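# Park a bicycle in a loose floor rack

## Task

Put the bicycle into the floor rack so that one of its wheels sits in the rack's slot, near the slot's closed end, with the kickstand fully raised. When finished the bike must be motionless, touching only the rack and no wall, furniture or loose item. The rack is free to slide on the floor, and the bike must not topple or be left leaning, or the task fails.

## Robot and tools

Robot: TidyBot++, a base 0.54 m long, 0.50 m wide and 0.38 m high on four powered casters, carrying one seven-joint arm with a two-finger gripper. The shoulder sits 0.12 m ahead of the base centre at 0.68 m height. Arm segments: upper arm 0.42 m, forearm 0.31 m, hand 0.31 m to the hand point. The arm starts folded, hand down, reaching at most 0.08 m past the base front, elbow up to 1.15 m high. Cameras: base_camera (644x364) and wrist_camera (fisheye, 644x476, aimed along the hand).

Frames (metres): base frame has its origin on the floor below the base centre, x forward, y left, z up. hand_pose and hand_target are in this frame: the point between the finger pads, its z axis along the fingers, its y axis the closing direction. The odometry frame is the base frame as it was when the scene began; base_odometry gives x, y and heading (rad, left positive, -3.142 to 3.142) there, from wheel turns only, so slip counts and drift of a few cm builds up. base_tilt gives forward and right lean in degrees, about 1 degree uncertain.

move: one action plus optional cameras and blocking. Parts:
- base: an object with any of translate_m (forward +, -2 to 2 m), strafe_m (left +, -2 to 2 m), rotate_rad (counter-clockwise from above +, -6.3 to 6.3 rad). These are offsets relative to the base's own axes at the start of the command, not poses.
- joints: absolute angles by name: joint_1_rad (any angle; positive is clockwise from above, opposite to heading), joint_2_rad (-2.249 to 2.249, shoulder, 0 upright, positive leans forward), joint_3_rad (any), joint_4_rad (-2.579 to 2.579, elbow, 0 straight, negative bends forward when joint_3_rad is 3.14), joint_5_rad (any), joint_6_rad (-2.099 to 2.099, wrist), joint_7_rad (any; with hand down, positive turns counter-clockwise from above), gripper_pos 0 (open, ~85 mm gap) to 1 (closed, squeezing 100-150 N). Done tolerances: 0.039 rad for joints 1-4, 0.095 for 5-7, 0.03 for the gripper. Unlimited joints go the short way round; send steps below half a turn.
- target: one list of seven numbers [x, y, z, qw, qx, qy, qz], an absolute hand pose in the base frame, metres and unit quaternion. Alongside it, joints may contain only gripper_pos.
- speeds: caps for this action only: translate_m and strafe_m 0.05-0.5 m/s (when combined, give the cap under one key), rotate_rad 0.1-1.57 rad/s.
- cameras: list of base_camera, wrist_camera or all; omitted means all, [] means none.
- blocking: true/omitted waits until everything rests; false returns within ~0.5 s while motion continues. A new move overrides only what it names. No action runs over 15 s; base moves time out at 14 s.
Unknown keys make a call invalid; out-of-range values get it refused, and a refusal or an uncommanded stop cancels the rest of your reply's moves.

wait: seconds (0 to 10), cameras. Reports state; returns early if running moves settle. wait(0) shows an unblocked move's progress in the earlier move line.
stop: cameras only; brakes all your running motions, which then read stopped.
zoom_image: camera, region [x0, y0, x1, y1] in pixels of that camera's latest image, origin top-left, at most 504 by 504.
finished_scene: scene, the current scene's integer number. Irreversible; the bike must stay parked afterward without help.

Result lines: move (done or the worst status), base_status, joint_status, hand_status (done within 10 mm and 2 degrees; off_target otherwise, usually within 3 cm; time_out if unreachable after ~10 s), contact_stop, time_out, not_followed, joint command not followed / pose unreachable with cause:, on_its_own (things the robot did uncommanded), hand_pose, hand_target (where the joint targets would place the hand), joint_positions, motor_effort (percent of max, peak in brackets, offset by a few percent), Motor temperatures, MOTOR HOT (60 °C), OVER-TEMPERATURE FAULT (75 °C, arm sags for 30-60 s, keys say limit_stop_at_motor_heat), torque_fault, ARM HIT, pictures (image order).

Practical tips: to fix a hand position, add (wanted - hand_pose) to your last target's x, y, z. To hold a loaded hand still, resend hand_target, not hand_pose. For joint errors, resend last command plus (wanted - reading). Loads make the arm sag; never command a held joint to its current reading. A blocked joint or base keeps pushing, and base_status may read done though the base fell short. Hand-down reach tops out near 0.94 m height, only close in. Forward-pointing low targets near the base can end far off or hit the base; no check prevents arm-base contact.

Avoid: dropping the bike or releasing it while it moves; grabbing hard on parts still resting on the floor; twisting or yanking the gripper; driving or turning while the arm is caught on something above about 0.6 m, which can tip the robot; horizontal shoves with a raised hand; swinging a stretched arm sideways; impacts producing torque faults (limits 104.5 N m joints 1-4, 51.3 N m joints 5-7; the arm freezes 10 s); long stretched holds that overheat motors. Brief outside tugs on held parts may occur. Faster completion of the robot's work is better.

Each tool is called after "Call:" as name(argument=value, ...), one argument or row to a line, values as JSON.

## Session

Call:
move(
  joints={"joint_1_rad": 0.0, "joint_2_rad": 0.2, "joint_3_rad": 3.14, "joint_4_rad": -1.4, "joint_5_rad": 0, "joint_6_rad": -0.7, "joint_7_rad": 1.57},
)

Scene clock: 2.40 s.
Motor temperatures (°C): [25 28 23 27 34 38 31]
move: done
base_odometry: x=+0.000 y=+0.000 heading=+0.000
base_tilt: forward=+0.2 right=+0.0
base_status: not commanded
joint_positions: joint_1_rad=+0.011 joint_2_rad=+0.176 joint_3_rad=+3.156 joint_4_rad=-1.412 joint_5_rad=-0.048 joint_6_rad=-0.770 joint_7_rad=+1.581 gripper_pos=+0.000
joint_status: all done
motor_effort: joint_1_rad=+1(2) joint_2_rad=-27(28) joint_3_rad=+0(1) joint_4_rad=+21(21) joint_5_rad=+1(2) joint_6_rad=+6(7) joint_7_rad=+1(2)
hand_pose: x=+0.7271 y=-0.0031 z=+0.8701 quat_wxyz=(-0.014, +0.924, -0.016, +0.382) (m; base frame)
hand_target: x=+0.7489 y=+0.0023 z=+0.8776 quat_wxyz=(-0.001, +0.913, +0.000, +0.408) (m; base frame)
hand_status: not commanded
pictures: base_camera, wrist_camera
camera_calibration:
wrist_camera: T_world_to_cam=[[-0.00897553, -0.99497, -0.0997731, 0.100287], [-0.71916, 0.0757495, -0.690703, 1.17377], [0.694787, 0.0655534, -0.716222, 0.252769], [0, 0, 0, 1]] pos_world=[0.66941, -0.00569994, 1.00177]

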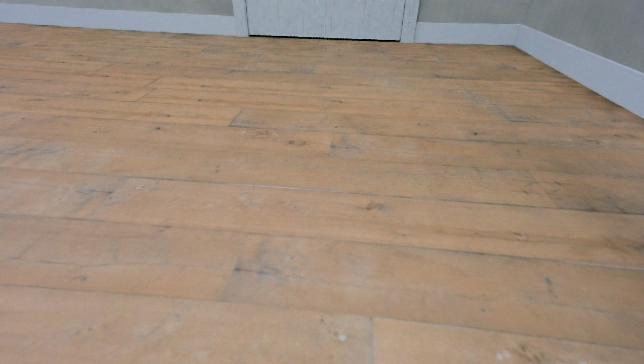

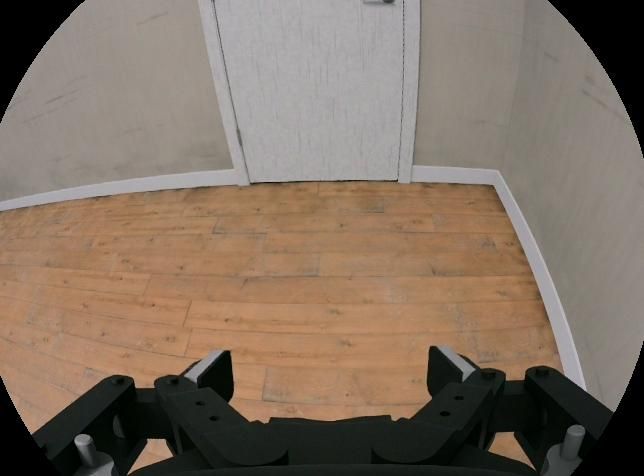

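Call:
move(
  joints={"joint_1_rad": -1.5},
  cameras=["wrist_camera"],
)

Call:
move(
  joints={"joint_1_rad": -3.0},
  cameras=["wrist_camera"],
)

Call:
move(
  joints={"joint_1_rad": -4.6},
  cameras=["wrist_camera"],
)

Scene clock: 16.43 s.
Motor temperatures (°C): [25 28 23 27 34 38 31]
move: done
base_odometry: x=+0.000 y=+0.000 heading=+0.000
base_tilt: forward=+0.3 right=+0.0
base_status: not commanded
joint_positions: joint_1_rad=-1.488 joint_2_rad=+0.182 joint_3_rad=+3.154 joint_4_rad=-1.412 joint_5_rad=-0.045 joint_6_rad=-0.766 joint_7_rad=+1.581 gripper_pos=+0.000
joint_status: all done
motor_effort: joint_1_rad=+1(3) joint_2_rad=-27(28) joint_3_rad=+0(2) joint_4_rad=+21(21) joint_5_rad=+0(2) joint_6_rad=+6(6) joint_7_rad=+1(1)
hand_pose: x=+0.1653 y=+0.6081 z=+0.8679 quat_wxyz=(-0.270, +0.687, +0.619, +0.270) (m; base frame)
hand_target: x=+0.1613 y=+0.6285 z=+0.8776 quat_wxyz=(-0.279, +0.668, +0.622, +0.298) (m; base frame)
hand_status: not commanded
pictures: wrist_camera
camera_calibration:
wrist_camera: T_world_to_cam=[[0.992092, -0.0786909, -0.0977815, -0.0212861], [-0.12456, -0.71308, -0.689928, 1.10271], [-0.015435, 0.696652, -0.717243, 0.335915], [0, 0, 0, 1]] pos_world=[0.163656, 0.550627, 0.99964]

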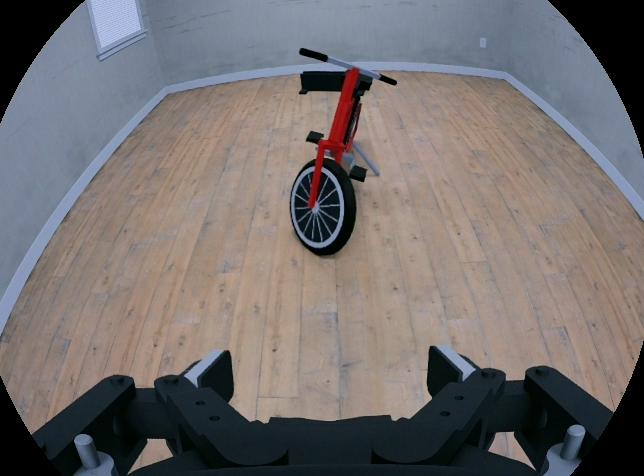

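Scene clock: 19.17 s.
Motor temperatures (°C): [25 28 23 27 34 38 31]
move: done
base_odometry: x=+0.000 y=+0.000 heading=+0.000
base_tilt: forward=+0.2 right=+0.0
base_status: not commanded
joint_positions: joint_1_rad=-2.988 joint_2_rad=+0.182 joint_3_rad=+3.152 joint_4_rad=-1.411 joint_5_rad=-0.044 joint_6_rad=-0.766 joint_7_rad=+1.581 gripper_pos=+0.000
joint_status: all done
motor_effort: joint_1_rad=+1(3) joint_2_rad=-27(28) joint_3_rad=+0(2) joint_4_rad=+21(21) joint_5_rad=+1(2) joint_6_rad=+5(7) joint_7_rad=+1(1)
hand_pose: x=-0.4846 y=+0.0888 z=+0.8679 quat_wxyz=(-0.381, +0.080, +0.921, +0.014) (m; base frame)
hand_target: x=-0.5049 y=+0.0866 z=+0.8776 quat_wxyz=(-0.408, +0.064, +0.910, +0.028) (m; base frame)
hand_status: not commanded
pictures: wrist_camera
camera_calibration:
wrist_camera: T_world_to_cam=[[0.147395, 0.984306, -0.0970393, 0.0783059], [0.702517, -0.173248, -0.690257, 1.00459], [-0.696236, 0.0335684, -0.717028, 0.416442], [0, 0, 0, 1]] pos_world=[-0.427344, 0.082988, 0.999627]

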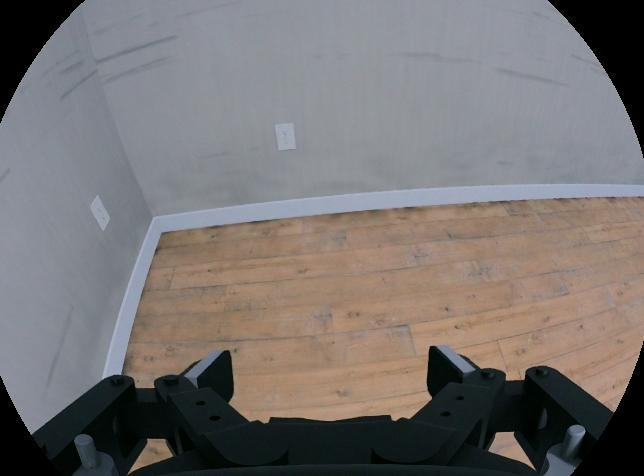

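Scene clock: 21.97 s.
Motor temperatures (°C): [25 28 23 27 34 38 31]
move: done
base_odometry: x=+0.000 y=+0.000 heading=+0.000
base_tilt: forward=+0.2 right=+0.0
base_status: not commanded
joint_positions: joint_1_rad=-4.588 joint_2_rad=+0.182 joint_3_rad=+3.151 joint_4_rad=-1.411 joint_5_rad=-0.044 joint_6_rad=-0.765 joint_7_rad=+1.581 gripper_pos=+0.000
joint_status: all done
motor_effort: joint_1_rad=+1(3) joint_2_rad=-27(28) joint_3_rad=+0(2) joint_4_rad=+21(21) joint_5_rad=+0(2) joint_6_rad=+6(6) joint_7_rad=+1(1)
hand_pose: x=+0.0483 y=-0.6062 z=+0.8678 quat_wxyz=(-0.276, -0.605, +0.698, -0.264) (m; base frame)
hand_target: x=+0.0506 y=-0.6262 z=+0.8776 quat_wxyz=(-0.304, -0.608, +0.680, -0.273) (m; base frame)
hand_status: not commanded
pictures: wrist_camera
camera_calibration:
wrist_camera: T_world_to_cam=[[-0.988333, 0.117667, -0.0967128, 0.213021], [0.151771, 0.707381, -0.690346, 1.07025], [-0.0128181, -0.69697, -0.716986, 0.334846], [0, 0, 0, 1]] pos_world=[0.0523943, -0.548762, 0.999526]

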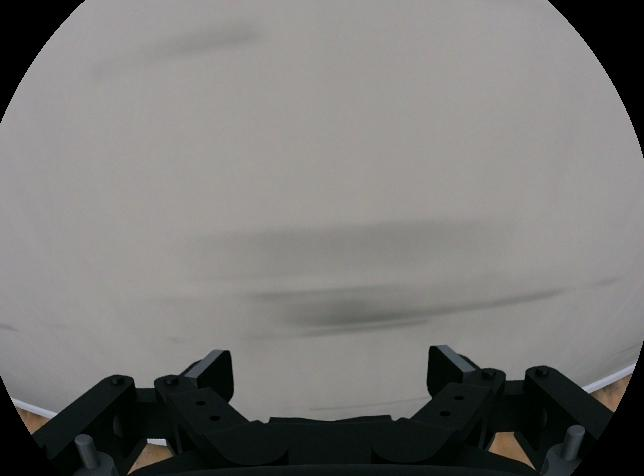

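Call:
move(
  base={"rotate_rad": 1.5},
  joints={"joint_1_rad": 0.0},
)

Call:
zoom_image(
  camera="wrist_camera",
  region=[200, 20, 480, 280],
)

Scene clock: 25.00 s.
Motor temperatures (°C): [25 28 23 27 34 38 31]
move: done
base_odometry: x=+0.000 y=+0.000 heading=+1.500
base_tilt: forward=+0.3 right=+0.0
base_status: done
joint_positions: joint_1_rad=-6.271 joint_2_rad=+0.211 joint_3_rad=+3.144 joint_4_rad=-1.405 joint_5_rad=-0.040 joint_6_rad=-0.752 joint_7_rad=+1.581 gripper_pos=+0.000
joint_status: all done
motor_effort: joint_1_rad=+1(6) joint_2_rad=-27(35) joint_3_rad=+0(4) joint_4_rad=+20(21) joint_5_rad=+1(3) joint_6_rad=+5(6) joint_7_rad=+1(1)
hand_pose: x=+0.7388 y=+0.0007 z=+0.8565 quat_wxyz=(+0.013, -0.926, +0.010, -0.377) (m; base frame)
hand_target: x=+0.7489 y=+0.0023 z=+0.8776 quat_wxyz=(+0.001, -0.913, +0.000, -0.408) (m; base frame)
hand_status: not commanded
pictures: base_camera, wrist_camera
camera_calibration:
wrist_camera: T_world_to_cam=[[-0.000277733, -0.995582, -0.0938972, 0.0913174], [-0.726546, 0.0647193, -0.684063, 1.17231], [0.687117, 0.0680307, -0.723354, 0.246348], [0, 0, 0, 1]] pos_world=[0.682495, -0.0017166, 0.988707]

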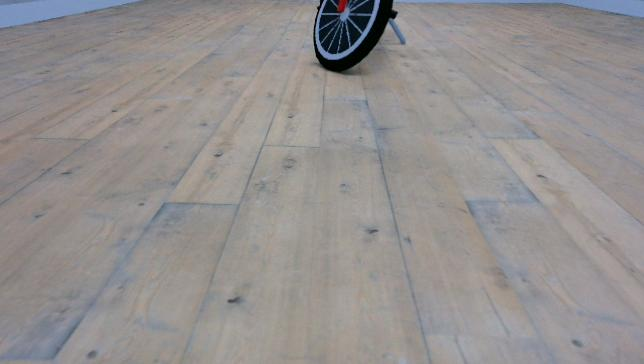

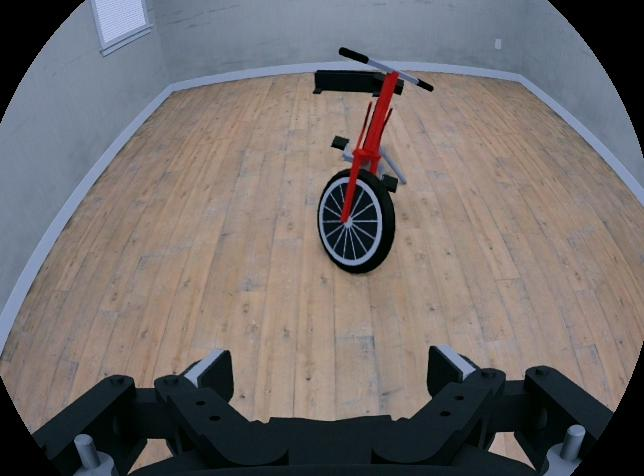

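Scaled by 1.800.

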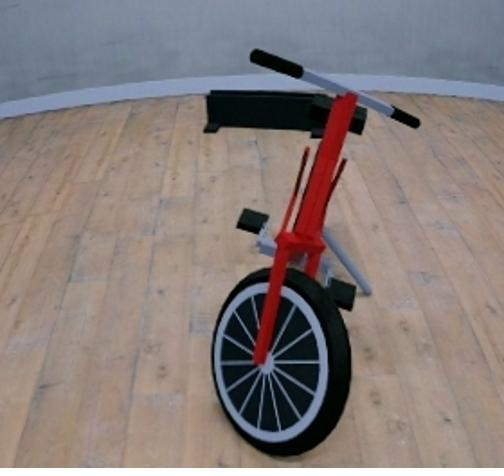

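Call:
move(
  base={"translate_m": 1.9, "strafe_m": -1.15},
  cameras=[],
)

Call:
move(
  base={"rotate_rad": 1.3},
)

Call:
zoom_image(
  camera="wrist_camera",
  region=[100, 0, 560, 380],
)

Scene clock: 31.40 s.
Motor temperatures (°C): [25 28 23 27 34 38 31]
move: done
base_odometry: x=+1.282 y=+1.814 heading=+1.501
base_tilt: forward=+0.3 right=-0.1
base_status: done
joint_positions: joint_1_rad=-6.275 joint_2_rad=+0.202 joint_3_rad=+3.144 joint_4_rad=-1.405 joint_5_rad=-0.040 joint_6_rad=-0.752 joint_7_rad=+1.581 gripper_pos=+0.000
joint_status: not commanded
motor_effort: joint_1_rad=+1(3) joint_2_rad=-27(31) joint_3_rad=+0(2) joint_4_rad=+21(22) joint_5_rad=+1(2) joint_6_rad=+6(7) joint_7_rad=+1(1)
hand_pose: x=+0.7372 y=+0.0033 z=+0.8622 quat_wxyz=(+0.014, -0.924, +0.008, -0.382) (m; base frame)
hand_target: x=+0.7489 y=+0.0023 z=+0.8776 quat_wxyz=(+0.001, -0.913, +0.000, -0.408) (m; base frame)
hand_status: not commanded
pictures: none
No camera images: "cameras" was empty.

Scene clock: 33.50 s.
Motor temperatures (°C): [25 28 23 27 34 38 31]
move: done
base_odometry: x=+1.282 y=+1.814 heading=+2.800
base_tilt: forward=+0.2 right=+0.0
base_status: done
joint_positions: joint_1_rad=-6.291 joint_2_rad=+0.202 joint_3_rad=+3.141 joint_4_rad=-1.405 joint_5_rad=-0.039 joint_6_rad=-0.752 joint_7_rad=+1.581 gripper_pos=+0.000
joint_status: not commanded
motor_effort: joint_1_rad=+1(5) joint_2_rad=-28(30) joint_3_rad=+0(3) joint_4_rad=+21(21) joint_5_rad=+1(2) joint_6_rad=+6(6) joint_7_rad=+1(1)
hand_pose: x=+0.7370 y=+0.0147 z=+0.8622 quat_wxyz=(+0.017, -0.924, +0.000, -0.381) (m; base frame)
hand_target: x=+0.7489 y=+0.0023 z=+0.8776 quat_wxyz=(+0.001, -0.913, +0.000, -0.408) (m; base frame)
hand_status: not commanded
pictures: base_camera, wrist_camera
camera_calibration:
wrist_camera: T_world_to_cam=[[0.0234859, -0.9953, -0.0939435, 0.0883454], [-0.72146, 0.0481763, -0.690778, 1.17629], [0.692058, 0.084, -0.716938, 0.241408], [0, 0, 0, 1]] pos_world=[0.679504, 0.0109825, 0.99393]

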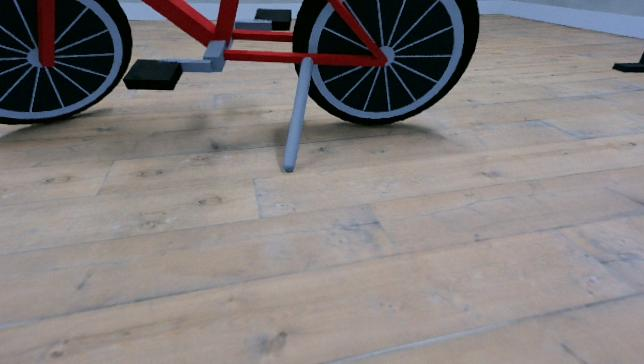

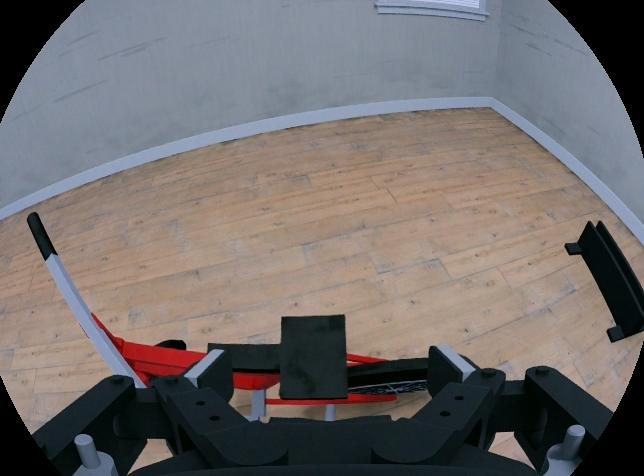

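Scaled by 1.096.

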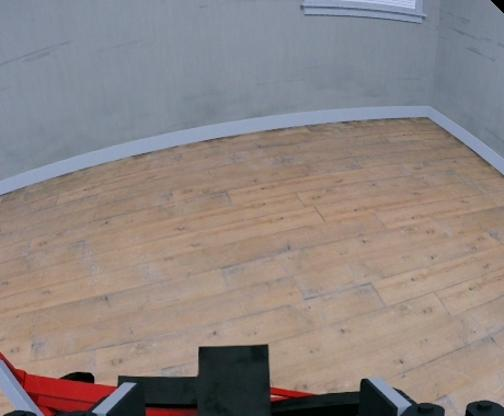

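Call:
move(
  base={"strafe_m": -1.17, "translate_m": 0.0},
)

Call:
zoom_image(
  camera="wrist_camera",
  region=[200, 200, 500, 420],
)

Scene clock: 37.93 s.
Motor temperatures (°C): [25 28 23 27 34 38 31]
move: done
base_odometry: x=+1.673 y=+2.917 heading=+2.801
base_tilt: forward=+0.3 right=+0.0
base_status: done
joint_positions: joint_1_rad=-6.286 joint_2_rad=+0.202 joint_3_rad=+3.141 joint_4_rad=-1.405 joint_5_rad=-0.039 joint_6_rad=-0.752 joint_7_rad=+1.581 gripper_pos=+0.000
joint_status: not commanded
motor_effort: joint_1_rad=+1(4) joint_2_rad=-27(28) joint_3_rad=+0(2) joint_4_rad=+21(21) joint_5_rad=+0(2) joint_6_rad=+6(7) joint_7_rad=+1(1)
hand_pose: x=+0.7371 y=+0.0119 z=+0.8622 quat_wxyz=(+0.017, -0.924, +0.002, -0.381) (m; base frame)
hand_target: x=+0.7489 y=+0.0023 z=+0.8776 quat_wxyz=(+0.001, -0.913, +0.000, -0.408) (m; base frame)
hand_status: not commanded
pictures: base_camera, wrist_camera
camera_calibration:
wrist_camera: T_world_to_cam=[[0.0189834, -0.995402, -0.0938829, 0.0888147], [-0.721235, 0.0513974, -0.690781, 1.17627], [0.692431, 0.080825, -0.716943, 0.241369], [0, 0, 0, 1]] pos_world=[0.679548, 0.00844064, 0.99393]

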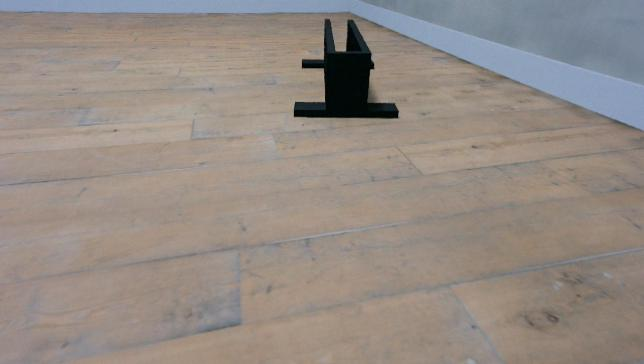

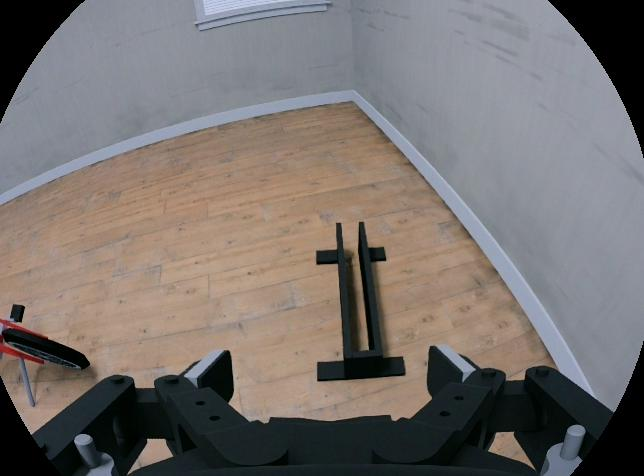

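Scaled by 1.680.

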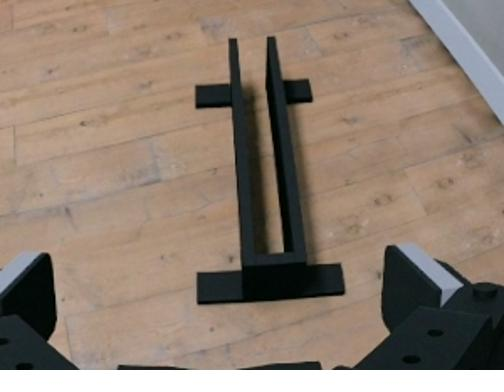

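Call:
move(
  base={"translate_m": 0.67, "strafe_m": 0.0},
  joints={"gripper_pos": 0.42},
  cameras=[],
)

Call:
move(
  target=[0.64, 0.03, 0.36, 0, 1, 0, 0],
)

Scene clock: 81.63 s.
Motor temperatures (°C): [25 29 23 27 34 38 31]
move: done
base_odometry: x=+1.042 y=+3.141 heading=+2.800
base_tilt: forward=+0.2 right=+0.0
base_status: done
joint_positions: joint_1_rad=-6.286 joint_2_rad=+0.200 joint_3_rad=+3.141 joint_4_rad=-1.405 joint_5_rad=-0.039 joint_6_rad=-0.752 joint_7_rad=+1.581 gripper_pos=+0.420
joint_status: all done
motor_effort: joint_1_rad=+1(2) joint_2_rad=-28(31) joint_3_rad=+0(1) joint_4_rad=+21(22) joint_5_rad=+0(2) joint_6_rad=+6(7) joint_7_rad=+1(1)
hand_pose: x=+0.7367 y=+0.0119 z=+0.8635 quat_wxyz=(+0.017, -0.924, +0.002, -0.382) (m; base frame)
hand_target: x=+0.7489 y=+0.0023 z=+0.8776 quat_wxyz=(+0.001, -0.913, +0.000, -0.408) (m; base frame)
hand_status: not commanded
pictures: none
No camera images: "cameras" was empty.

Scene clock: 83.63 s.
Motor temperatures (°C): [25 29 23 27 34 38 31]
move: off_target
base_odometry: x=+1.042 y=+3.141 heading=+2.800
base_tilt: forward=+0.3 right=+0.0
base_status: not commanded
joint_positions: joint_1_rad=-6.332 joint_2_rad=+0.923 joint_3_rad=+3.141 joint_4_rad=-1.569 joint_5_rad=-0.039 joint_6_rad=-0.679 joint_7_rad=+1.577 gripper_pos=+0.420
joint_status: not commanded
motor_effort: joint_1_rad=+1(1) joint_2_rad=-39(44) joint_3_rad=-1(1) joint_4_rad=+10(21) joint_5_rad=+1(2) joint_6_rad=+0(6) joint_7_rad=+1(1)
hand_pose: x=+0.6348 y=+0.0346 z=+0.3742 quat_wxyz=(+0.012, -1.000, -0.012, +0.015) (m; base frame)
hand_target: x=+0.6399 y=+0.0300 z=+0.3600 quat_wxyz=(+0.000, -1.000, +0.000, +0.000) (m; base frame)
hand_status: off_target (0.016 m and 2.6 deg from the pose sent, 0.513 m and 45.0 deg at the start)
pictures: base_camera, wrist_camera
camera_calibration:
wrist_camera: T_world_to_cam=[[-0.013785, -0.99718, -0.0737655, 0.0808646], [-0.998797, 0.0102609, 0.0479418, 0.66538], [-0.0470497, 0.0743377, -0.996123, 0.534609], [0, 0, 0, 1]] pos_world=[0.690848, 0.0340676, 0.506602]

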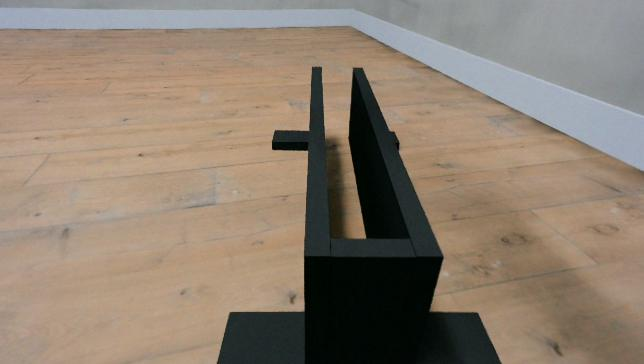

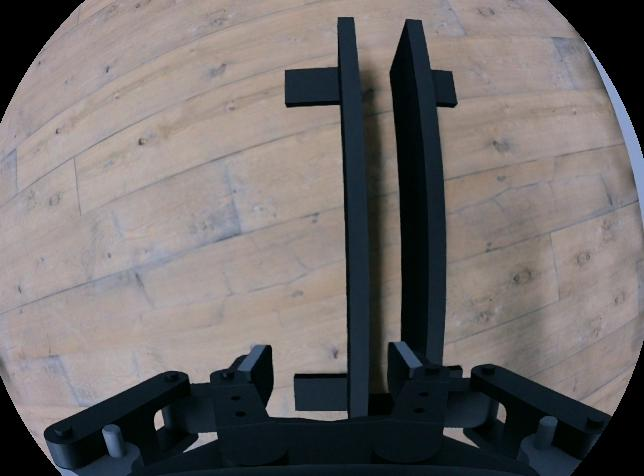

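Call:
move(
  target=[0.655, 0.006, 0.21, 0, 1, 0, 0],
)

Scene clock: 85.40 s.
Motor temperatures (°C): [25 29 23 27 34 38 31]
move: off_target
base_odometry: x=+1.042 y=+3.141 heading=+2.800
base_tilt: forward=+0.3 right=+0.0
base_status: not commanded
joint_positions: joint_1_rad=-6.313 joint_2_rad=+1.260 joint_3_rad=+3.141 joint_4_rad=-1.444 joint_5_rad=-0.039 joint_6_rad=-0.507 joint_7_rad=+1.577 gripper_pos=+0.420
joint_status: not commanded
motor_effort: joint_1_rad=+1(1) joint_2_rad=-42(45) joint_3_rad=-1(2) joint_4_rad=+7(11) joint_5_rad=+1(2) joint_6_rad=-1(1) joint_7_rad=+1(1)
hand_pose: x=+0.6311 y=+0.0228 z=+0.2154 quat_wxyz=(+0.009, -0.999, -0.001, +0.035) (m; base frame)
hand_target: x=+0.6550 y=+0.0060 z=+0.2100 quat_wxyz=(+0.000, -1.000, +0.000, +0.000) (m; base frame)
hand_status: off_target (0.030 m and 4.1 deg from the pose sent, 0.168 m and 2.6 deg at the start)
pictures: base_camera, wrist_camera
camera_calibration:
wrist_camera: T_world_to_cam=[[-0.0393651, -0.997076, -0.0654892, 0.07171], [-0.9956, 0.0335602, 0.0874926, 0.658439], [-0.085039, 0.0686452, -0.99401, 0.400751], [0, 0, 0, 1]] pos_world=[0.692444, 0.0218933, 0.345438]

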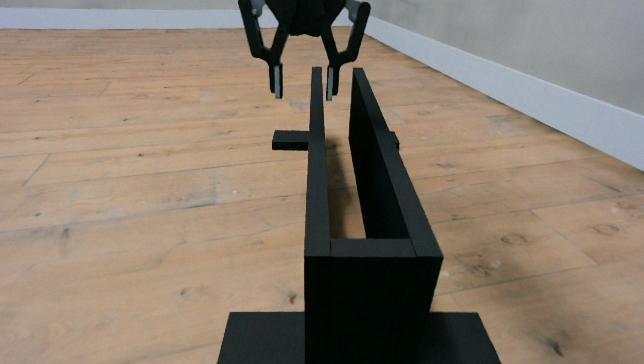

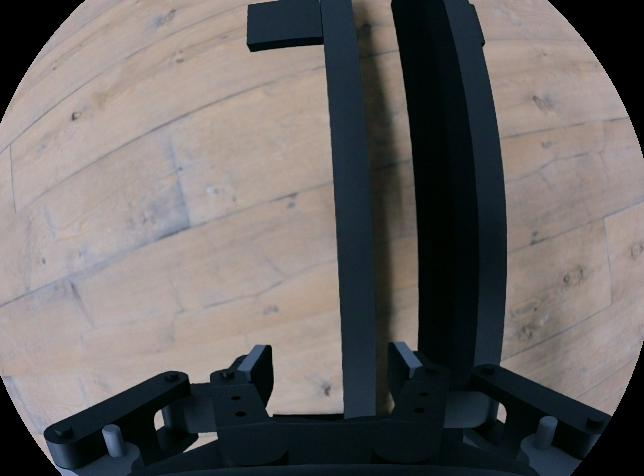

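Call:
move(
  target=[0.672, -0.008, 0.16, 0, 1, 0, 0],
)

Scene clock: 86.83 s.
Motor temperatures (°C): [25 29 23 27 34 38 31]
move: off_target
base_odometry: x=+1.042 y=+3.141 heading=+2.800
base_tilt: forward=+0.2 right=+0.0
base_status: not commanded
joint_positions: joint_1_rad=-6.284 joint_2_rad=+1.382 joint_3_rad=+3.141 joint_4_rad=-1.298 joint_5_rad=-0.039 joint_6_rad=-0.507 joint_7_rad=+1.577 gripper_pos=+0.420
joint_status: not commanded
motor_effort: joint_1_rad=+1(2) joint_2_rad=-44(46) joint_3_rad=-1(2) joint_4_rad=+8(9) joint_5_rad=+1(2) joint_6_rad=-1(1) joint_7_rad=+1(1)
hand_pose: x=+0.6584 y=+0.0082 z=+0.1686 quat_wxyz=(+0.009, -1.000, +0.013, +0.023) (m; base frame)
hand_target: x=+0.6720 y=-0.0080 z=+0.1600 quat_wxyz=(+0.000, -1.000, +0.000, +0.000) (m; base frame)
hand_status: off_target (0.023 m and 3.2 deg from the pose sent, 0.075 m and 4.1 deg at the start)
pictures: base_camera, wrist_camera
camera_calibration:
wrist_camera: T_world_to_cam=[[-0.0661914, -0.995546, -0.0671387, 0.0730839], [-0.996045, 0.0619279, 0.0637116, 0.694253], [-0.0592701, 0.0710903, -0.995707, 0.340828], [0, 0, 0, 1]] pos_world=[0.716545, 0.00553515, 0.30004]

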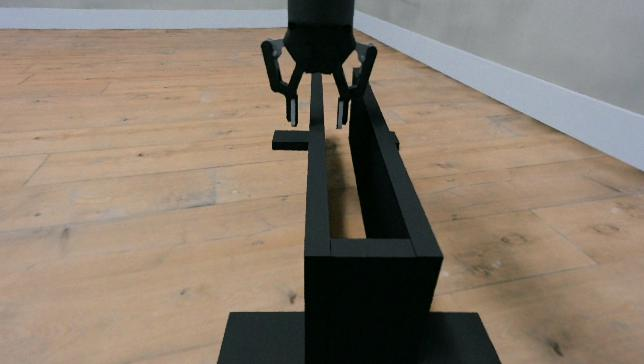

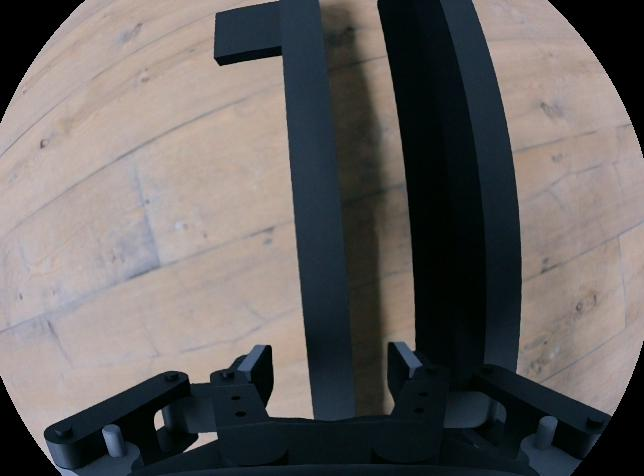

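Call:
move(
  target=[0.672, -0.008, 0.117, 0, 1, 0, 0],
)

Call:
move(
  joints={"gripper_pos": 0.95},
)

Scene clock: 88.13 s.
Motor temperatures (°C): [25 29 23 27 34 38 31]
move: off_target
base_odometry: x=+1.042 y=+3.141 heading=+2.800
base_tilt: forward=+0.3 right=+0.0
base_status: not commanded
joint_positions: joint_1_rad=-6.284 joint_2_rad=+1.481 joint_3_rad=+3.141 joint_4_rad=-1.216 joint_5_rad=-0.039 joint_6_rad=-0.498 joint_7_rad=+1.577 gripper_pos=+0.420
joint_status: not commanded
motor_effort: joint_1_rad=+1(1) joint_2_rad=-44(47) joint_3_rad=-1(1) joint_4_rad=+8(9) joint_5_rad=+0(2) joint_6_rad=+0(1) joint_7_rad=+1(1)
hand_pose: x=+0.6564 y=+0.0081 z=+0.1248 quat_wxyz=(+0.009, -0.999, +0.014, +0.027) (m; base frame)
hand_target: x=+0.6720 y=-0.0080 z=+0.1170 quat_wxyz=(+0.000, -1.000, +0.000, +0.000) (m; base frame)
hand_status: off_target (0.024 m and 3.6 deg from the pose sent, 0.056 m and 3.2 deg at the start)
pictures: base_camera, wrist_camera
camera_calibration:
wrist_camera: T_world_to_cam=[[-0.0669876, -0.995553, -0.066227, 0.0703245], [-0.995414, 0.0621396, 0.0727357, 0.693499], [-0.0682969, 0.0707956, -0.99515, 0.302978], [0, 0, 0, 1]] pos_world=[0.715722, 0.00546855, 0.255723]

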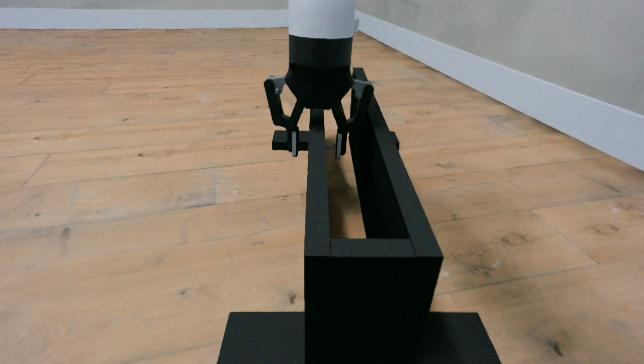

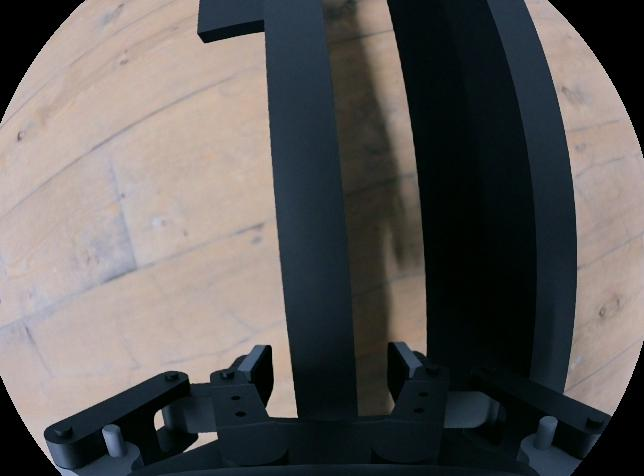

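Scene clock: 88.97 s.
Motor temperatures (°C): [25 29 23 27 34 38 31]
move: off_target
base_odometry: x=+1.042 y=+3.141 heading=+2.800
base_tilt: forward=+0.2 right=+0.0
base_status: not commanded
joint_positions: joint_1_rad=-6.285 joint_2_rad=+1.481 joint_3_rad=+3.141 joint_4_rad=-1.216 joint_5_rad=-0.037 joint_6_rad=-0.498 joint_7_rad=+1.579 gripper_pos=+0.808
joint_status: gripper_pos off_target (ended at +0.808, target +0.950)
motor_effort: joint_1_rad=+3(4) joint_2_rad=-42(45) joint_3_rad=-1(3) joint_4_rad=+8(8) joint_5_rad=-1(2) joint_6_rad=+0(1) joint_7_rad=+0(1)
hand_pose: x=+0.6570 y=+0.0079 z=+0.1251 quat_wxyz=(+0.009, -1.000, +0.012, +0.026) (m; base frame)
hand_target: x=+0.6720 y=-0.0080 z=+0.1170 quat_wxyz=(+0.000, -1.000, +0.000, +0.000) (m; base frame)
hand_status: not commanded
pictures: base_camera, wrist_camera
camera_calibration:
wrist_camera: T_world_to_cam=[[-0.0639099, -0.995798, -0.0655854, 0.0680975], [-0.995687, 0.0591982, 0.0714301, 0.694484], [-0.0672474, 0.0698676, -0.995287, 0.302736], [0, 0, 0, 1]] pos_world=[0.716199, 0.00554772, 0.256168]

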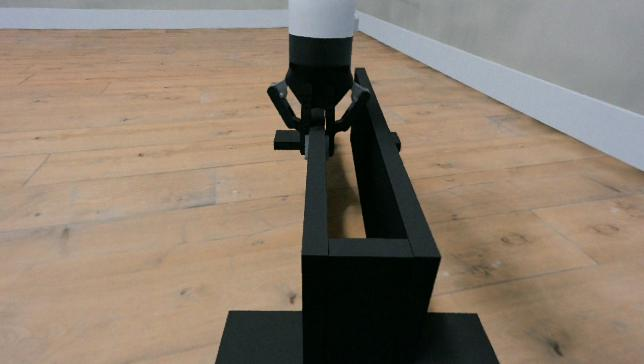

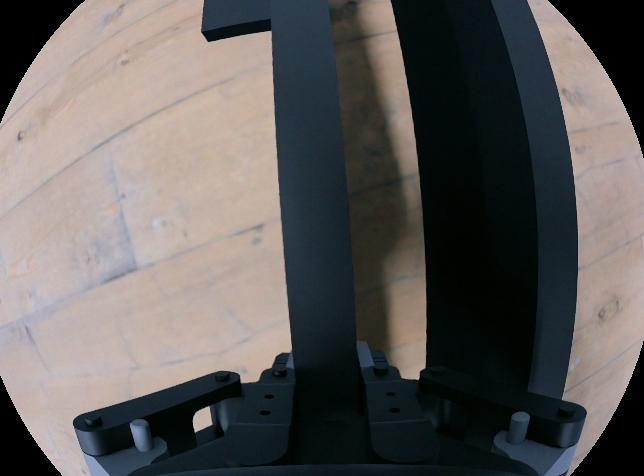

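Call:
move(
  target=[0.63, -0.008, 0.38, 0, 1, 0, 0],
)

Scene clock: 91.00 s.
Motor temperatures (°C): [25 29 23 27 34 38 31]
move: off_target
base_odometry: x=+1.042 y=+3.141 heading=+2.800
base_tilt: forward=+0.3 right=+0.0
base_status: not commanded
joint_positions: joint_1_rad=-6.283 joint_2_rad=+0.945 joint_3_rad=+3.141 joint_4_rad=-1.637 joint_5_rad=-0.037 joint_6_rad=-0.566 joint_7_rad=+1.579 gripper_pos=+0.809
joint_status: not commanded
motor_effort: joint_1_rad=+1(3) joint_2_rad=-49(59) joint_3_rad=-1(3) joint_4_rad=+12(15) joint_5_rad=+2(2) joint_6_rad=-1(4) joint_7_rad=+1(1)
hand_pose: x=+0.6251 y=+0.0077 z=+0.3507 quat_wxyz=(+0.010, -1.000, +0.012, +0.003) (m; base frame)
hand_target: x=+0.6300 y=-0.0080 z=+0.3800 quat_wxyz=(+0.000, -1.000, +0.000, +0.000) (m; base frame)
hand_status: off_target (0.034 m and 1.8 deg from the pose sent, 0.257 m and 3.5 deg at the start)
pictures: base_camera, wrist_camera
camera_calibration:
wrist_camera: T_world_to_cam=[[-0.0609009, -0.995643, -0.0706097, 0.0805148], [-0.997932, 0.0592776, 0.0248624, 0.664347], [-0.0205685, 0.0719778, -0.997194, 0.496589], [0, 0, 0, 1]] pos_world=[0.67809, 0.00503965, 0.484364]

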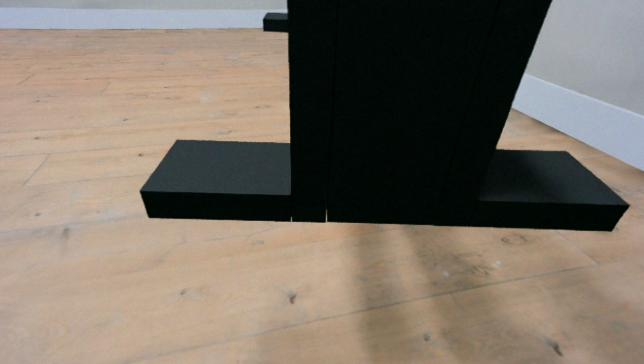

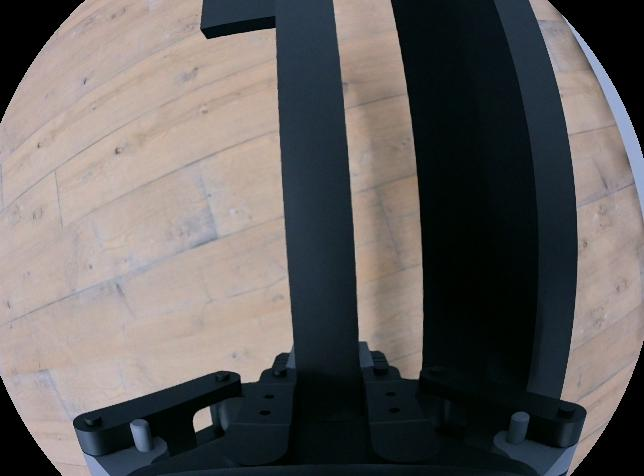

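Call:
move(
  joints={"joint_7_rad": 3.2},
  cameras=[],
)

Call:
move(
  base={"translate_m": -0.31, "strafe_m": 0.46},
  speeds={"translate_m": 0.3},
)

Scene clock: 93.80 s.
Motor temperatures (°C): [25 29 23 27 34 38 31]
move: done
base_odometry: x=+1.042 y=+3.141 heading=+2.800
base_tilt: forward=+0.3 right=+0.0
base_status: not commanded
joint_positions: joint_1_rad=-6.282 joint_2_rad=+0.945 joint_3_rad=+3.141 joint_4_rad=-1.637 joint_5_rad=-0.037 joint_6_rad=-0.569 joint_7_rad=+3.163 gripper_pos=+0.809
joint_status: all done
motor_effort: joint_1_rad=+1(2) joint_2_rad=-50(50) joint_3_rad=-2(2) joint_4_rad=+14(14) joint_5_rad=+1(3) joint_6_rad=+1(1) joint_7_rad=+1(2)
hand_pose: x=+0.6243 y=+0.0073 z=+0.3507 quat_wxyz=(+0.010, -0.711, -0.703, -0.004) (m; base frame)
hand_target: x=+0.6300 y=-0.0080 z=+0.3800 quat_wxyz=(+0.000, -0.697, -0.717, +0.000) (m; base frame)
hand_status: not commanded
pictures: none
No camera images: "cameras" was empty.

Scene clock: 96.57 s.
Motor temperatures (°C): [25 29 23 27 34 38 31]
move: done
base_odometry: x=+1.180 y=+2.603 heading=+2.801
base_tilt: forward=+0.2 right=+0.0
base_status: done
joint_positions: joint_1_rad=-6.275 joint_2_rad=+0.945 joint_3_rad=+3.142 joint_4_rad=-1.640 joint_5_rad=-0.037 joint_6_rad=-0.575 joint_7_rad=+3.163 gripper_pos=+0.809
joint_status: not commanded
motor_effort: joint_1_rad=+1(4) joint_2_rad=-50(51) joint_3_rad=-2(4) joint_4_rad=+14(15) joint_5_rad=+1(2) joint_6_rad=+1(2) joint_7_rad=+1(1)
hand_pose: x=+0.6204 y=+0.0035 z=+0.3502 quat_wxyz=(+0.014, -0.713, -0.701, -0.001) (m; base frame)
hand_target: x=+0.6300 y=-0.0080 z=+0.3800 quat_wxyz=(+0.000, -0.697, -0.717, +0.000) (m; base frame)
hand_status: not commanded
pictures: base_camera, wrist_camera
camera_calibration:
wrist_camera: T_world_to_cam=[[0.996112, -0.0536231, -0.0698929, -0.583313], [-0.0538477, -0.998548, -0.00133127, 0.0870492], [-0.06972, 0.00508967, -0.997554, 0.527133], [0, 0, 0, 1]] pos_world=[0.622485, 0.0529608, 0.48519]

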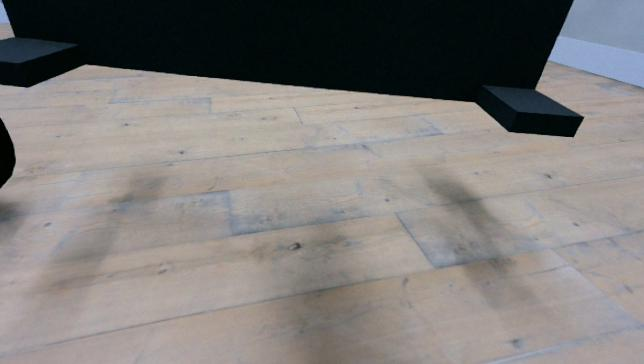

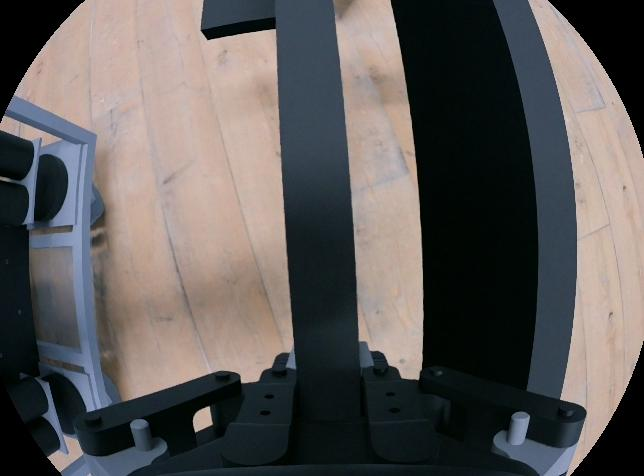

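Call:
move(
  base={"strafe_m": 0.09},
  speeds={"strafe_m": 0.15},
  cameras=[],
)

Call:
move(
  target=[0.64, -0.008, 0.19, 0, 0.697, 0.717, 0],
)

Scene clock: 98.07 s.
Motor temperatures (°C): [25 29 23 27 34 38 31]
move: done
base_odometry: x=+1.150 y=+2.518 heading=+2.801
base_tilt: forward=+0.3 right=-0.1
base_status: done
joint_positions: joint_1_rad=-6.275 joint_2_rad=+0.945 joint_3_rad=+3.143 joint_4_rad=-1.640 joint_5_rad=-0.037 joint_6_rad=-0.575 joint_7_rad=+3.163 gripper_pos=+0.809
joint_status: not commanded
motor_effort: joint_1_rad=+0(4) joint_2_rad=-50(51) joint_3_rad=-2(4) joint_4_rad=+13(15) joint_5_rad=+0(2) joint_6_rad=+1(1) joint_7_rad=+1(1)
hand_pose: x=+0.6203 y=+0.0027 z=+0.3502 quat_wxyz=(+0.013, -0.714, -0.700, +0.000) (m; base frame)
hand_target: x=+0.6300 y=-0.0080 z=+0.3800 quat_wxyz=(+0.000, -0.697, -0.717, +0.000) (m; base frame)
hand_status: not commanded
pictures: none
No camera images: "cameras" was empty.

Scene clock: 100.00 s.
Motor temperatures (°C): [25 29 23 27 34 38 31]
move: off_target
base_odometry: x=+1.150 y=+2.518 heading=+2.801
base_tilt: forward=+0.3 right=+0.0
base_status: not commanded
joint_positions: joint_1_rad=-6.134 joint_2_rad=+1.371 joint_3_rad=+2.927 joint_4_rad=-1.477 joint_5_rad=+0.556 joint_6_rad=-0.496 joint_7_rad=+2.753 gripper_pos=+0.809
joint_status: not commanded
motor_effort: joint_1_rad=+1(2) joint_2_rad=-51(55) joint_3_rad=-5(6) joint_4_rad=+7(13) joint_5_rad=+1(2) joint_6_rad=-2(2) joint_7_rad=+1(1)
hand_pose: x=+0.5831 y=-0.0173 z=+0.1656 quat_wxyz=(+0.037, -0.693, -0.718, +0.058) (m; base frame)
hand_target: x=+0.6400 y=-0.0080 z=+0.1900 quat_wxyz=(+0.000, -0.697, -0.717, +0.000) (m; base frame)
hand_status: off_target (0.063 m and 7.9 deg from the pose sent, 0.162 m and 3.1 deg at the start)
pictures: base_camera, wrist_camera
camera_calibration:
wrist_camera: T_world_to_cam=[[0.983082, -0.00474246, -0.183105, -0.532961], [0.0042882, -0.998795, 0.0488922, 0.0217689], [-0.183116, -0.0488502, -0.981877, 0.403024], [0, 0, 0, 1]] pos_world=[0.597651, 0.038903, 0.297068]

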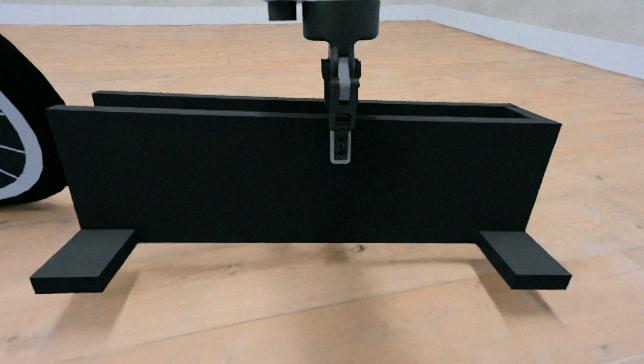

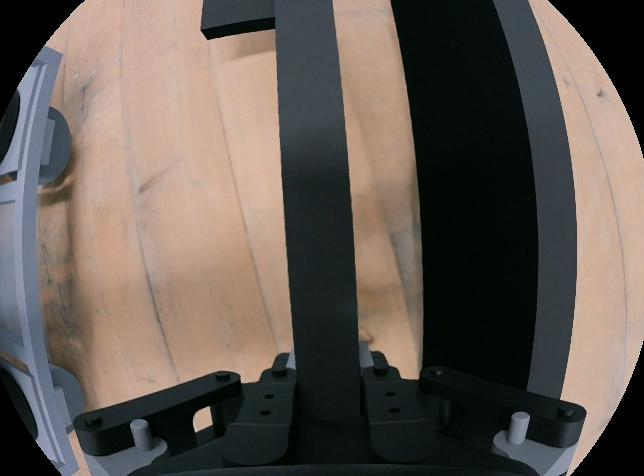

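Call:
move(
  joints={"joint_1_rad": 0.0, "joint_2_rad": 1.33, "joint_3_rad": 3.14, "joint_4_rad": -1.46, "joint_5_rad": 0.0, "joint_6_rad": -0.35, "joint_7_rad": 3.34},
)

Scene clock: 102.53 s.
Motor temperatures (°C): [25 29 23 27 34 38 31]
move: off_target
base_odometry: x=+1.150 y=+2.518 heading=+2.801
base_tilt: forward=+0.3 right=+0.0
base_status: not commanded
joint_positions: joint_1_rad=-6.262 joint_2_rad=+1.369 joint_3_rad=+3.125 joint_4_rad=-1.477 joint_5_rad=+0.054 joint_6_rad=-0.408 joint_7_rad=+3.292 gripper_pos=+0.809
joint_status: joint_2_rad off_target (ended at +1.369, target +1.330); the others done
motor_effort: joint_1_rad=+0(1) joint_2_rad=-47(52) joint_3_rad=-4(6) joint_4_rad=+5(8) joint_5_rad=+1(2) joint_6_rad=-2(3) joint_7_rad=+2(2)
hand_pose: x=+0.5878 y=-0.0052 z=+0.1561 quat_wxyz=(+0.042, -0.638, -0.768, +0.037) (m; base frame)
hand_target: x=+0.6364 y=+0.0023 z=+0.1757 quat_wxyz=(+0.000, -0.633, -0.774, -0.001) (m; base frame)
hand_status: not commanded
pictures: base_camera, wrist_camera
camera_calibration:
wrist_camera: T_world_to_cam=[[0.975944, 0.146252, -0.161691, -0.537626], [0.148934, -0.988837, 0.00452117, -0.0436836], [-0.159225, -0.0284937, -0.986831, 0.382074], [0, 0, 0, 1]] pos_world=[0.592034, 0.0463198, 0.29031]

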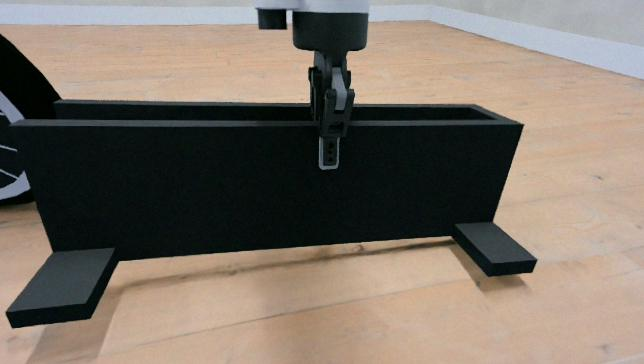

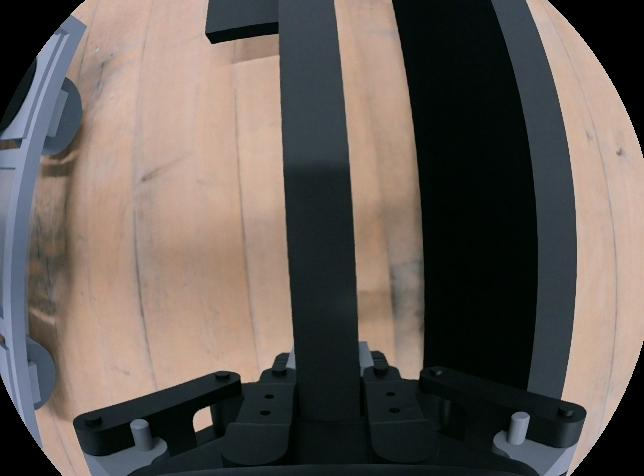

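Call:
move(
  joints={"joint_1_rad": 0.0, "joint_2_rad": 1.34, "joint_3_rad": 3.155, "joint_4_rad": -1.42, "joint_5_rad": -0.05, "joint_6_rad": -0.23, "joint_7_rad": 3.27},
)

Scene clock: 103.43 s.
Motor temperatures (°C): [25 29 23 27 34 38 31]
move: off_target
base_odometry: x=+1.150 y=+2.518 heading=+2.801
base_tilt: forward=+0.3 right=+0.0
base_status: not commanded
joint_positions: joint_1_rad=-6.266 joint_2_rad=+1.386 joint_3_rad=+3.131 joint_4_rad=-1.437 joint_5_rad=-0.004 joint_6_rad=-0.299 joint_7_rad=+3.277 gripper_pos=+0.809
joint_status: joint_2_rad off_target (ended at +1.386, target +1.340); the others done
motor_effort: joint_1_rad=+1(1) joint_2_rad=-55(55) joint_3_rad=-2(5) joint_4_rad=+9(10) joint_5_rad=+1(3) joint_6_rad=+2(2) joint_7_rad=+1(3)
hand_pose: x=+0.6375 y=-0.0007 z=+0.1497 quat_wxyz=(-0.004, -0.665, -0.747, -0.011) (m; base frame)
hand_target: x=+0.6928 y=-0.0034 z=+0.1785 quat_wxyz=(-0.056, -0.677, -0.732, -0.051) (m; base frame)
hand_status: not commanded
pictures: base_camera, wrist_camera
camera_calibration:
wrist_camera: T_world_to_cam=[[0.996393, 0.0795865, -0.0294376, -0.620658], [0.0798678, -0.996769, 0.00850601, -0.00325475], [-0.0286655, -0.0108264, -0.99953, 0.302447], [0, 0, 0, 1]] pos_world=[0.627349, 0.0494262, 0.284062]

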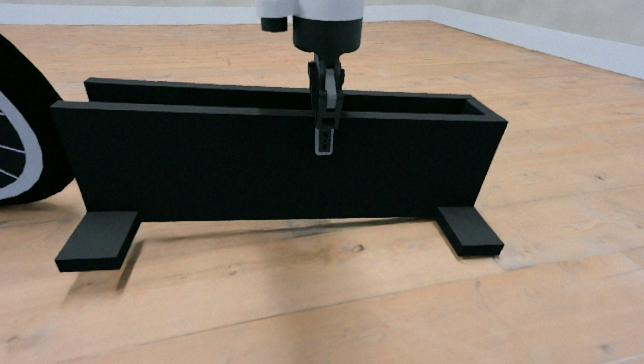

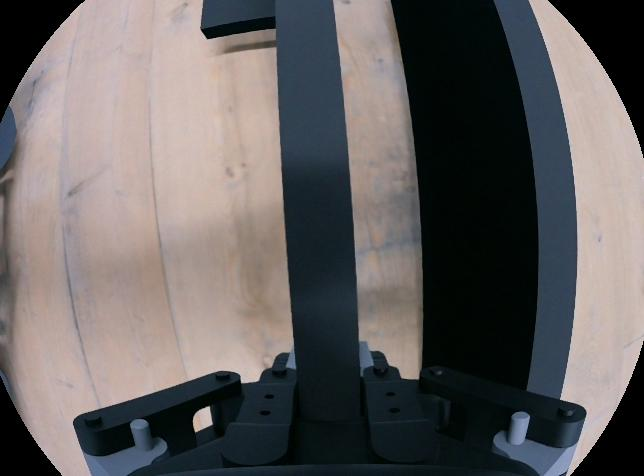

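Call:
move(
  joints={"joint_1_rad": 0.0, "joint_2_rad": 1.395, "joint_3_rad": 3.155, "joint_4_rad": -1.375, "joint_5_rad": -0.05, "joint_6_rad": -0.21, "joint_7_rad": 3.27},
)

Scene clock: 105.00 s.
Motor temperatures (°C): [25 30 23 27 34 38 31]
move: done
base_odometry: x=+1.150 y=+2.518 heading=+2.801
base_tilt: forward=+0.3 right=+0.0
base_status: not commanded
joint_positions: joint_1_rad=-6.270 joint_2_rad=+1.420 joint_3_rad=+3.136 joint_4_rad=-1.401 joint_5_rad=-0.004 joint_6_rad=-0.291 joint_7_rad=+3.277 gripper_pos=+0.809
joint_status: all done
motor_effort: joint_1_rad=+1(2) joint_2_rad=-50(53) joint_3_rad=-3(3) joint_4_rad=+10(10) joint_5_rad=+0(1) joint_6_rad=+3(4) joint_7_rad=+1(1)
hand_pose: x=+0.6433 y=-0.0019 z=+0.1358 quat_wxyz=(-0.009, -0.664, -0.748, -0.012) (m; base frame)
hand_target: x=+0.6976 y=-0.0037 z=+0.1551 quat_wxyz=(-0.060, -0.676, -0.732, -0.054) (m; base frame)
hand_status: not commanded
pictures: base_camera, wrist_camera
camera_calibration:
wrist_camera: T_world_to_cam=[[0.996401, 0.082178, -0.0207872, -0.627948], [0.0824861, -0.996488, 0.0144245, -0.0072719], [-0.0195289, -0.0160872, -0.99968, 0.282836], [0, 0, 0, 1]] pos_world=[0.631811, 0.0489072, 0.269797]

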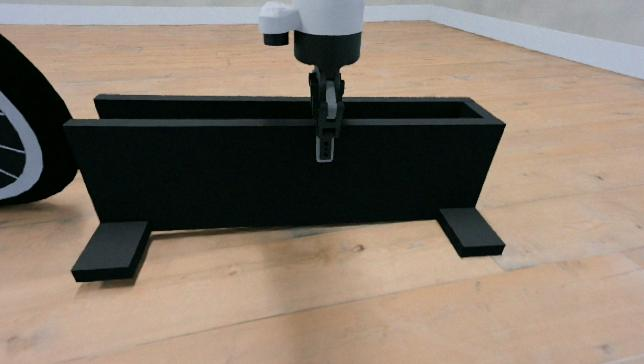

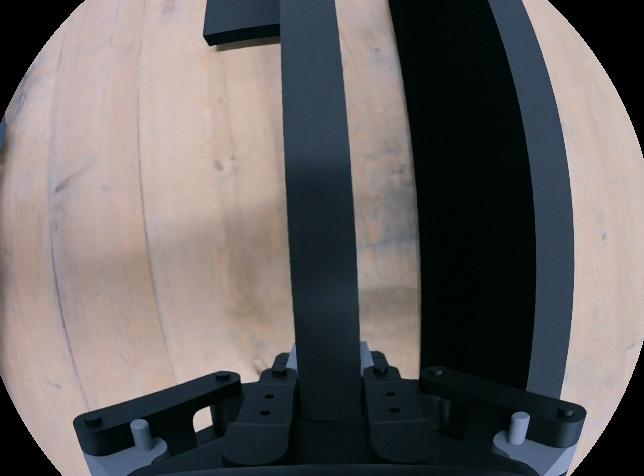

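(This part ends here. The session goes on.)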